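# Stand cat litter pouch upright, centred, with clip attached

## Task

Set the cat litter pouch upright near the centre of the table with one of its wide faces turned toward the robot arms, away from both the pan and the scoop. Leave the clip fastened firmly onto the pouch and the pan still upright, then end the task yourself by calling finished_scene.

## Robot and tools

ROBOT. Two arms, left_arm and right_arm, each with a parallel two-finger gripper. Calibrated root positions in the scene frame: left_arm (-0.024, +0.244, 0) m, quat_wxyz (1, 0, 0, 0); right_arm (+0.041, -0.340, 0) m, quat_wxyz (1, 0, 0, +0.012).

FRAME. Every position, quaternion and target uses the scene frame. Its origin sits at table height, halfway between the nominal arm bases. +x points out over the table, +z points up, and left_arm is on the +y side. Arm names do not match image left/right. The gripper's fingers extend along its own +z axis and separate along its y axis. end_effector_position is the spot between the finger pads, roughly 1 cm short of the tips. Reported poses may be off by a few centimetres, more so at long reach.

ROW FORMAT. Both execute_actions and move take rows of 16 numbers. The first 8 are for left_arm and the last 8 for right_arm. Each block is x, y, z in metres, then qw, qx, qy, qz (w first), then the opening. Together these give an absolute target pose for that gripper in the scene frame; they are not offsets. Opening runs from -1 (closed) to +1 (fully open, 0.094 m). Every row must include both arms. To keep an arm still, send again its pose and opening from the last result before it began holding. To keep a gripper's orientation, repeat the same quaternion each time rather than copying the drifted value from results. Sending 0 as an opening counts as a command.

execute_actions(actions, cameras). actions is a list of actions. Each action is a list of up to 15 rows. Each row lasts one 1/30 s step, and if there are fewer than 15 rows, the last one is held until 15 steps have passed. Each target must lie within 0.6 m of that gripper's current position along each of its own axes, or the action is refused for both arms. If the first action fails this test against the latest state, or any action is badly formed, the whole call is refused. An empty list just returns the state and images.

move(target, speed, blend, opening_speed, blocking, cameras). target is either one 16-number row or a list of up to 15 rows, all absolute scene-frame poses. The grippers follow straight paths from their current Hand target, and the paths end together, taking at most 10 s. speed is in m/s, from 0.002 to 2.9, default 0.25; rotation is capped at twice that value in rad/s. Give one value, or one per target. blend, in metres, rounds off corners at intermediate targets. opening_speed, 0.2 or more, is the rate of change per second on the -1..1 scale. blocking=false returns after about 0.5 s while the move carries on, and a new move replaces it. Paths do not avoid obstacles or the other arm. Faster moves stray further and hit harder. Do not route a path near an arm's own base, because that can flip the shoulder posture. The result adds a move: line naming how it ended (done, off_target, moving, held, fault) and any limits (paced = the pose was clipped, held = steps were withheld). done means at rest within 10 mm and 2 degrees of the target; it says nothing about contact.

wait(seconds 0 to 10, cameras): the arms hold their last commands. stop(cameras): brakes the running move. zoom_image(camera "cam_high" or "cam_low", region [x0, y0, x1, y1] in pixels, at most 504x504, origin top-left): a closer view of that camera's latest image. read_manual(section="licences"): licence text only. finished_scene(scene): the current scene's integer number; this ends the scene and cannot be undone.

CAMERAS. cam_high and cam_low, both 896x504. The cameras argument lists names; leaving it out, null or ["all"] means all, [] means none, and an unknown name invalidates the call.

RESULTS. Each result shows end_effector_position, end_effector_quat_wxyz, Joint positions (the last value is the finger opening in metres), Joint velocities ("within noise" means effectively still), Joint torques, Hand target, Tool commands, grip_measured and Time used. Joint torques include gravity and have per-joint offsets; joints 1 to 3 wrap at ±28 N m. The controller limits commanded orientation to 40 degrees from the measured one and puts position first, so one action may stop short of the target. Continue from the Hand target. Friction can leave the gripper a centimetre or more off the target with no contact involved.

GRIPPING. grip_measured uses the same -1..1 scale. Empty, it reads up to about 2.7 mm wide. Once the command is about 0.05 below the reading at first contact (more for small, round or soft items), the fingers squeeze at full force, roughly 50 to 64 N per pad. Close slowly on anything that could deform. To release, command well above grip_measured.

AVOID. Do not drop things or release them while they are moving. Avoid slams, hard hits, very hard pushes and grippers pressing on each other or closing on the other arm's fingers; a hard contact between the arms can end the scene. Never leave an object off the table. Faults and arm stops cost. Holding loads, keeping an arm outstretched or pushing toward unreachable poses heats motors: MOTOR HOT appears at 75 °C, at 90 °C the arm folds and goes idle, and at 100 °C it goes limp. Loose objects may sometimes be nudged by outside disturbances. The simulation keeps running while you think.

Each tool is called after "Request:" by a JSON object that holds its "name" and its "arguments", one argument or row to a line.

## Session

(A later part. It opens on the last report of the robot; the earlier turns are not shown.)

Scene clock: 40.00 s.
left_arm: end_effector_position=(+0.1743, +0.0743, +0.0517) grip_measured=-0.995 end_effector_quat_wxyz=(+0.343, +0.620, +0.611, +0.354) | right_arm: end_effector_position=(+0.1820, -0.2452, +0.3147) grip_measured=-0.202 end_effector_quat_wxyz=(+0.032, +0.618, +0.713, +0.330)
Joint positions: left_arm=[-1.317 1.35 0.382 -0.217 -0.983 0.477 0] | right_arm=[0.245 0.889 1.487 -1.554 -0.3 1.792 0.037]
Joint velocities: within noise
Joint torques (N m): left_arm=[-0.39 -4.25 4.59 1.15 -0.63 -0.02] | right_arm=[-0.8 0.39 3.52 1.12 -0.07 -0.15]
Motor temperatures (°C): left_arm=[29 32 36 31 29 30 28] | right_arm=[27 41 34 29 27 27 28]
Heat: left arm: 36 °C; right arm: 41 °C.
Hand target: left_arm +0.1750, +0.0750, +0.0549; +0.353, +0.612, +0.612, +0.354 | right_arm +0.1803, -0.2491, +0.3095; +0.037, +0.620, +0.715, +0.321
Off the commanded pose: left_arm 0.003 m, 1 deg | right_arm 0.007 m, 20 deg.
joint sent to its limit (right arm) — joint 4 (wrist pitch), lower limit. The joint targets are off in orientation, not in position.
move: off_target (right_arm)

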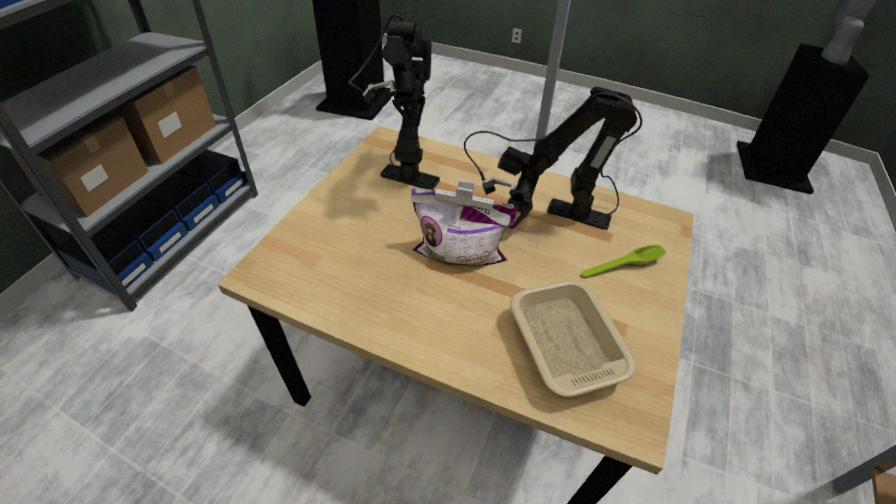

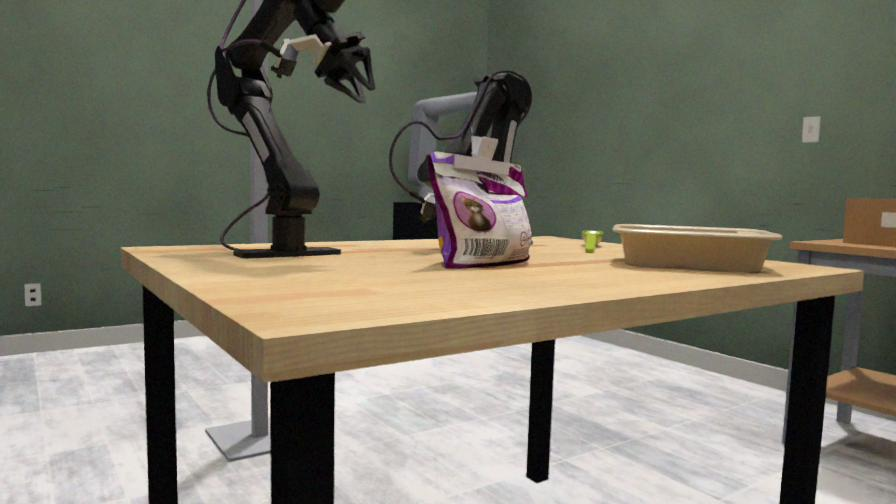

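Request:
{"name": "move", "arguments": {
  "target": [
    [0.275,0.072,0.042,0.3536,0.6124,0.6124,0.3536,-1, 0.18,-0.25,0.31,0.037,0.620,0.715,0.321,-0.2]
  ],
  "speed": 0.13
}}

Request:
{"name": "zoom_image", "arguments": {
  "camera": "cam_high",
  "region": [370, 140, 610, 310]
}}

Request:
{"name": "zoom_image", "arguments": {
  "camera": "cam_low",
  "region": [360, 100, 640, 290]
}}

Scene clock: 41.73 s.
left_arm: end_effector_position=(+0.2688, +0.0785, +0.0374) grip_measured=-0.995 end_effector_quat_wxyz=(+0.340, +0.620, +0.610, +0.358) | right_arm: end_effector_position=(+0.1821, -0.2453, +0.3146) grip_measured=-0.202 end_effector_quat_wxyz=(+0.032, +0.618, +0.713, +0.330)
Joint positions: left_arm=[-0.882 1.576 0.385 0.427 -0.738 1.032 0] | right_arm=[0.245 0.889 1.487 -1.554 -0.299 1.791 0.037]
Joint velocities: within noise
Joint torques (N m): left_arm=[0.28 -3.73 6.76 1.79 -0.21 -0.02] | right_arm=[-0.98 0.14 3.41 1.11 -0.09 -0.1]
Motor temperatures (°C): left_arm=[29 32 36 31 29 30 28] | right_arm=[27 40 34 29 26 27 28]
Heat: left arm: 36 °C; right arm: 40 °C.
Hand target: left_arm +0.2747, +0.0722, +0.0422; +0.353, +0.612, +0.612, +0.354 | right_arm +0.1802, -0.2497, +0.3099; +0.038, +0.620, +0.714, +0.322
Off the commanded pose: left_arm 0.010 m, 2 deg | right_arm 0.007 m, 1 deg.
joint sent to its limit (right arm) — joint 4 (wrist pitch), lower limit. The joint targets still meet the commanded pose.
move: done

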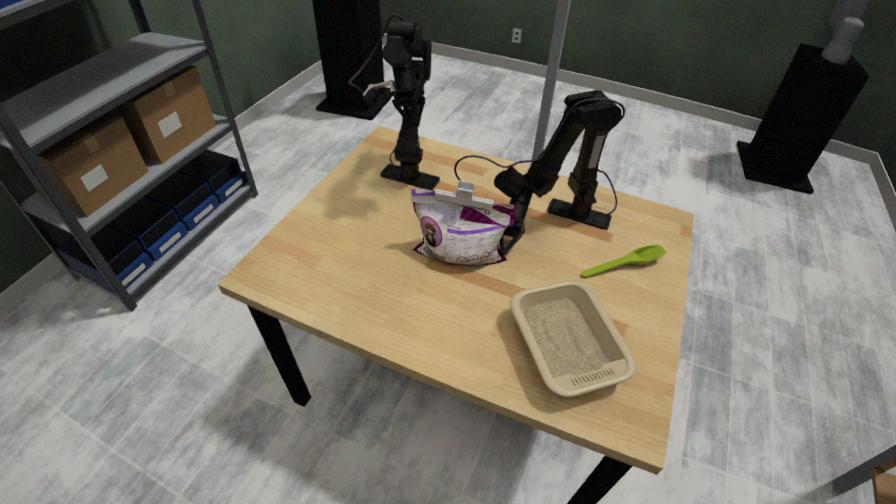

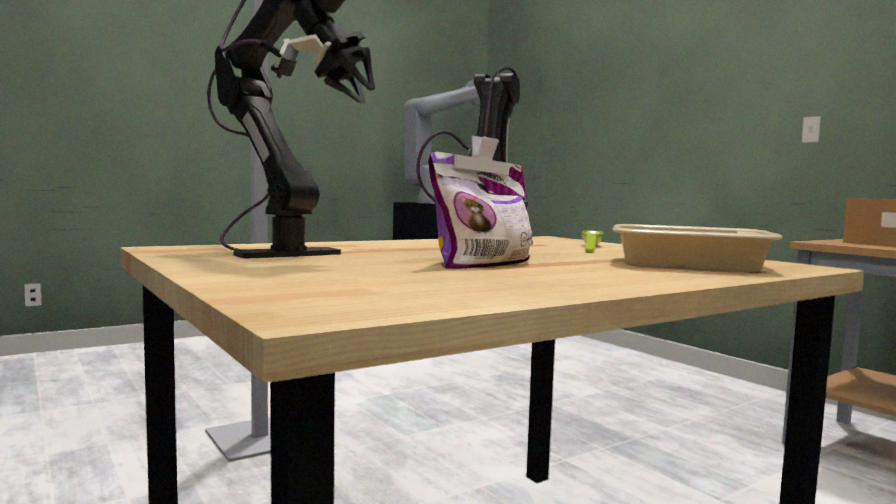

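Scaled by 2.100.

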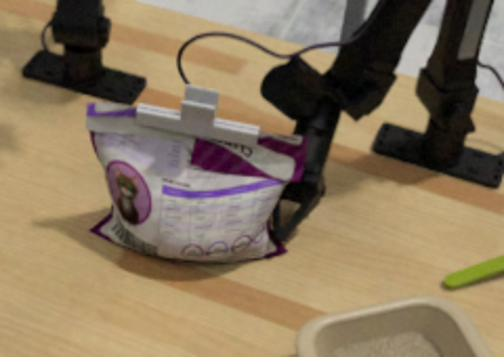

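Scaled by 1.800.

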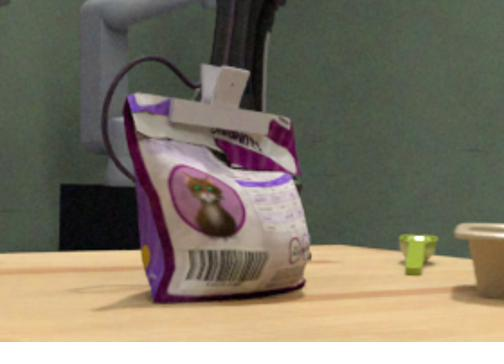

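Request:
{"name": "move", "arguments": {
  "target": [
    [0.305,0.058,0.042,0.3536,0.6124,0.6124,0.3536,-1, 0.18,-0.25,0.31,0.037,0.620,0.715,0.321,-0.2]
  ],
  "speed": 0.1
}}

Request:
{"name": "zoom_image", "arguments": {
  "camera": "cam_high",
  "region": [370, 140, 610, 310]
}}

Request:
{"name": "zoom_image", "arguments": {
  "camera": "cam_low",
  "region": [360, 100, 640, 290]
}}

Scene clock: 42.87 s.
left_arm: end_effector_position=(+0.2953, +0.0737, +0.0358) grip_measured=-0.995 end_effector_quat_wxyz=(+0.328, +0.617, +0.613, +0.368) | right_arm: end_effector_position=(+0.1821, -0.2454, +0.3146) grip_measured=-0.202 end_effector_quat_wxyz=(+0.033, +0.617, +0.714, +0.330)
Joint positions: left_arm=[-0.824 1.673 0.479 0.441 -0.72 1.077 0] | right_arm=[0.245 0.889 1.487 -1.554 -0.299 1.791 0.037]
Joint velocities: within noise
Joint torques (N m): left_arm=[-0.02 -4.03 7.9 1.96 0.07 0] | right_arm=[-1.01 0.18 3.48 1.09 -0.08 -0.18]
Motor temperatures (°C): left_arm=[29 32 36 31 28 30 28] | right_arm=[27 40 34 29 26 27 28]
Heat: left arm: 36 °C; right arm: 40 °C.
Hand target: left_arm +0.3040, +0.0585, +0.0429; +0.353, +0.612, +0.612, +0.354 | right_arm +0.1801, -0.2497, +0.3099; +0.038, +0.620, +0.714, +0.322
Off the commanded pose: left_arm 0.020 m, 3 deg | right_arm 0.007 m, 1 deg.
joint sent to its limit (right arm) — joint 4 (wrist pitch), lower limit. The joint targets still meet the commanded pose.
move: off_target (left_arm)

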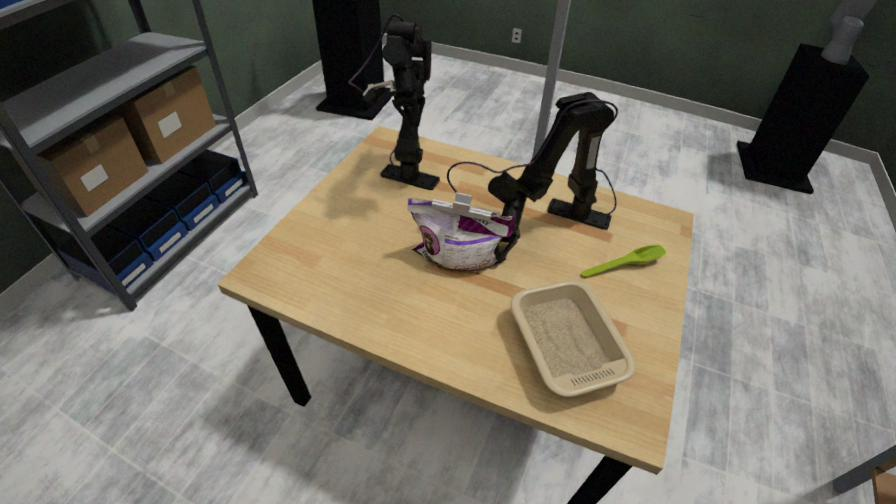

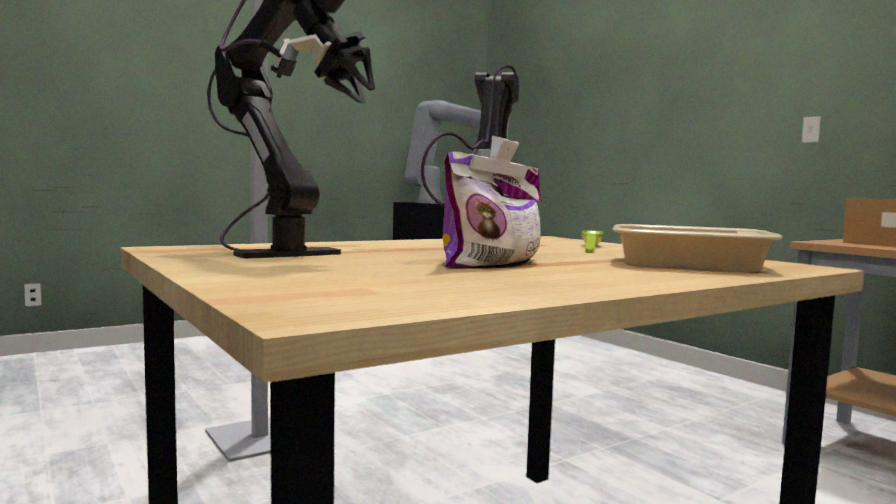

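Scaled by 2.100.

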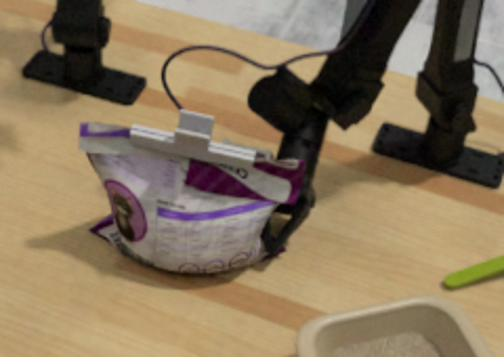

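Scaled by 1.800.

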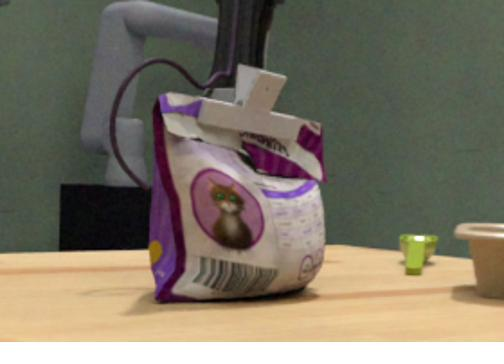

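Request:
{"name": "move", "arguments": {
  "target": [
    [0.25,0.085,0.045,0.3536,0.6124,0.6124,0.3536,-1, 0.18,-0.25,0.31,0.037,0.620,0.715,0.321,-0.2],
    [0.18,0.10,0.06,0.3536,0.6124,0.6124,0.3536,-1, 0.18,-0.25,0.31,0.037,0.620,0.715,0.321,-0.2]
  ],
  "speed": [0.08,0.2]
}}

Request:
{"name": "zoom_image", "arguments": {
  "camera": "cam_high",
  "region": [370, 140, 610, 310]
}}

Request:
{"name": "zoom_image", "arguments": {
  "camera": "cam_low",
  "region": [360, 100, 640, 290]
}}

Scene clock: 45.40 s.
left_arm: end_effector_position=(+0.1781, +0.1048, +0.0524) grip_measured=-0.995 end_effector_quat_wxyz=(+0.345, +0.621, +0.610, +0.353) | right_arm: end_effector_position=(+0.1822, -0.2455, +0.3146) grip_measured=-0.202 end_effector_quat_wxyz=(+0.033, +0.617, +0.713, +0.329)
Joint positions: left_arm=[-1.239 1.166 0.261 -0.169 -0.948 0.608 0] | right_arm=[0.245 0.889 1.487 -1.554 -0.298 1.791 0.037]
Joint velocities: within noise
Joint torques (N m): left_arm=[-0.43 -1.66 7.79 1.04 -0.66 -0.19] | right_arm=[-0.84 0.09 3.73 1.13 -0.08 -0.2]
Motor temperatures (°C): left_arm=[29 32 36 31 29 30 28] | right_arm=[27 39 33 30 26 27 28]
Heat: left arm: 36 °C; right arm: 39 °C.
Hand target: left_arm +0.1801, +0.1001, +0.0599; +0.354, +0.612, +0.612, +0.353 | right_arm +0.1802, -0.2497, +0.3099; +0.038, +0.620, +0.714, +0.322
Off the commanded pose: left_arm 0.009 m, 1 deg | right_arm 0.007 m, 1 deg.
joint sent to its limit (right arm) — joint 4 (wrist pitch), lower limit. The joint targets still meet the commanded pose.
move: done

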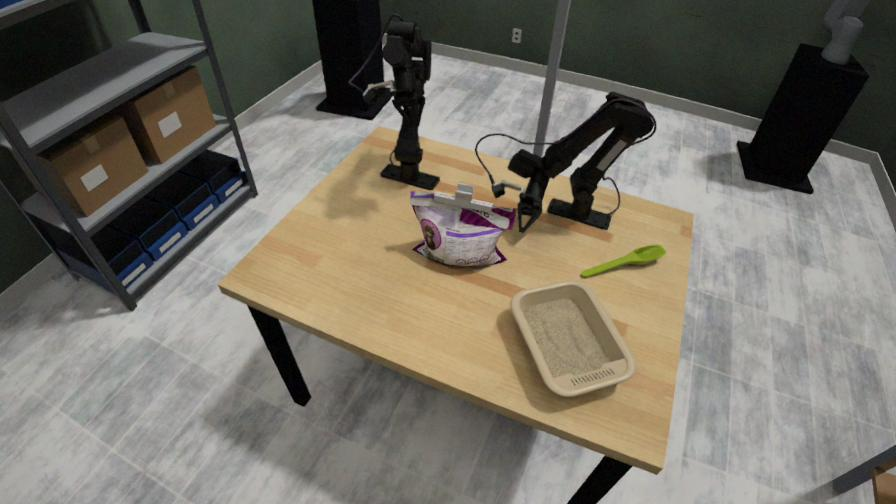

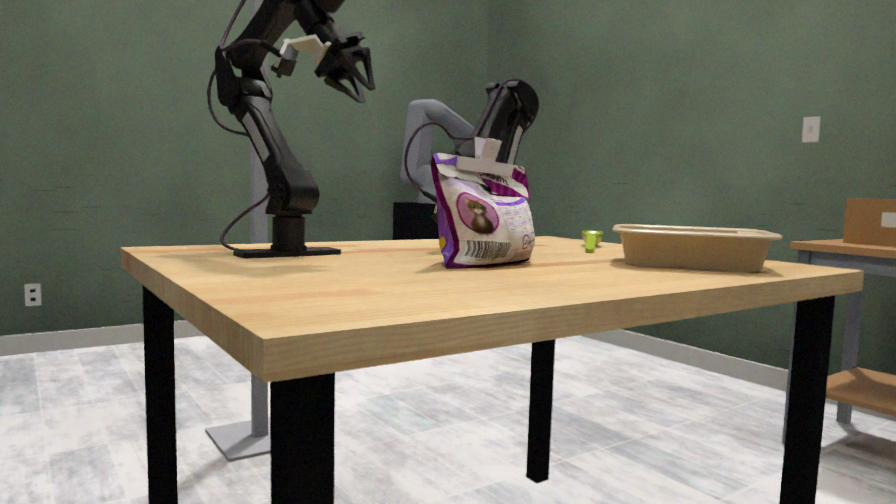

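Scaled by 2.100.

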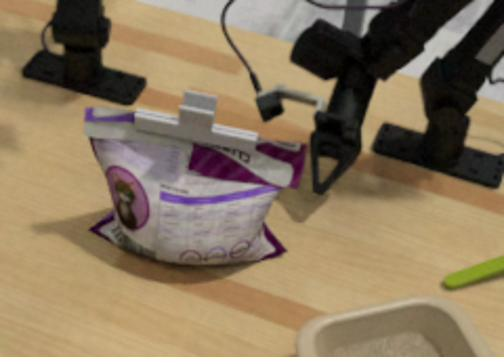

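Scaled by 1.800.

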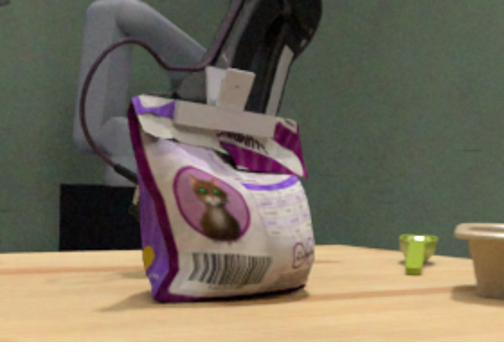

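Request:
{"name": "finished_scene", "arguments": {
  "scene": 2
}}

The scene is finished: the task was done.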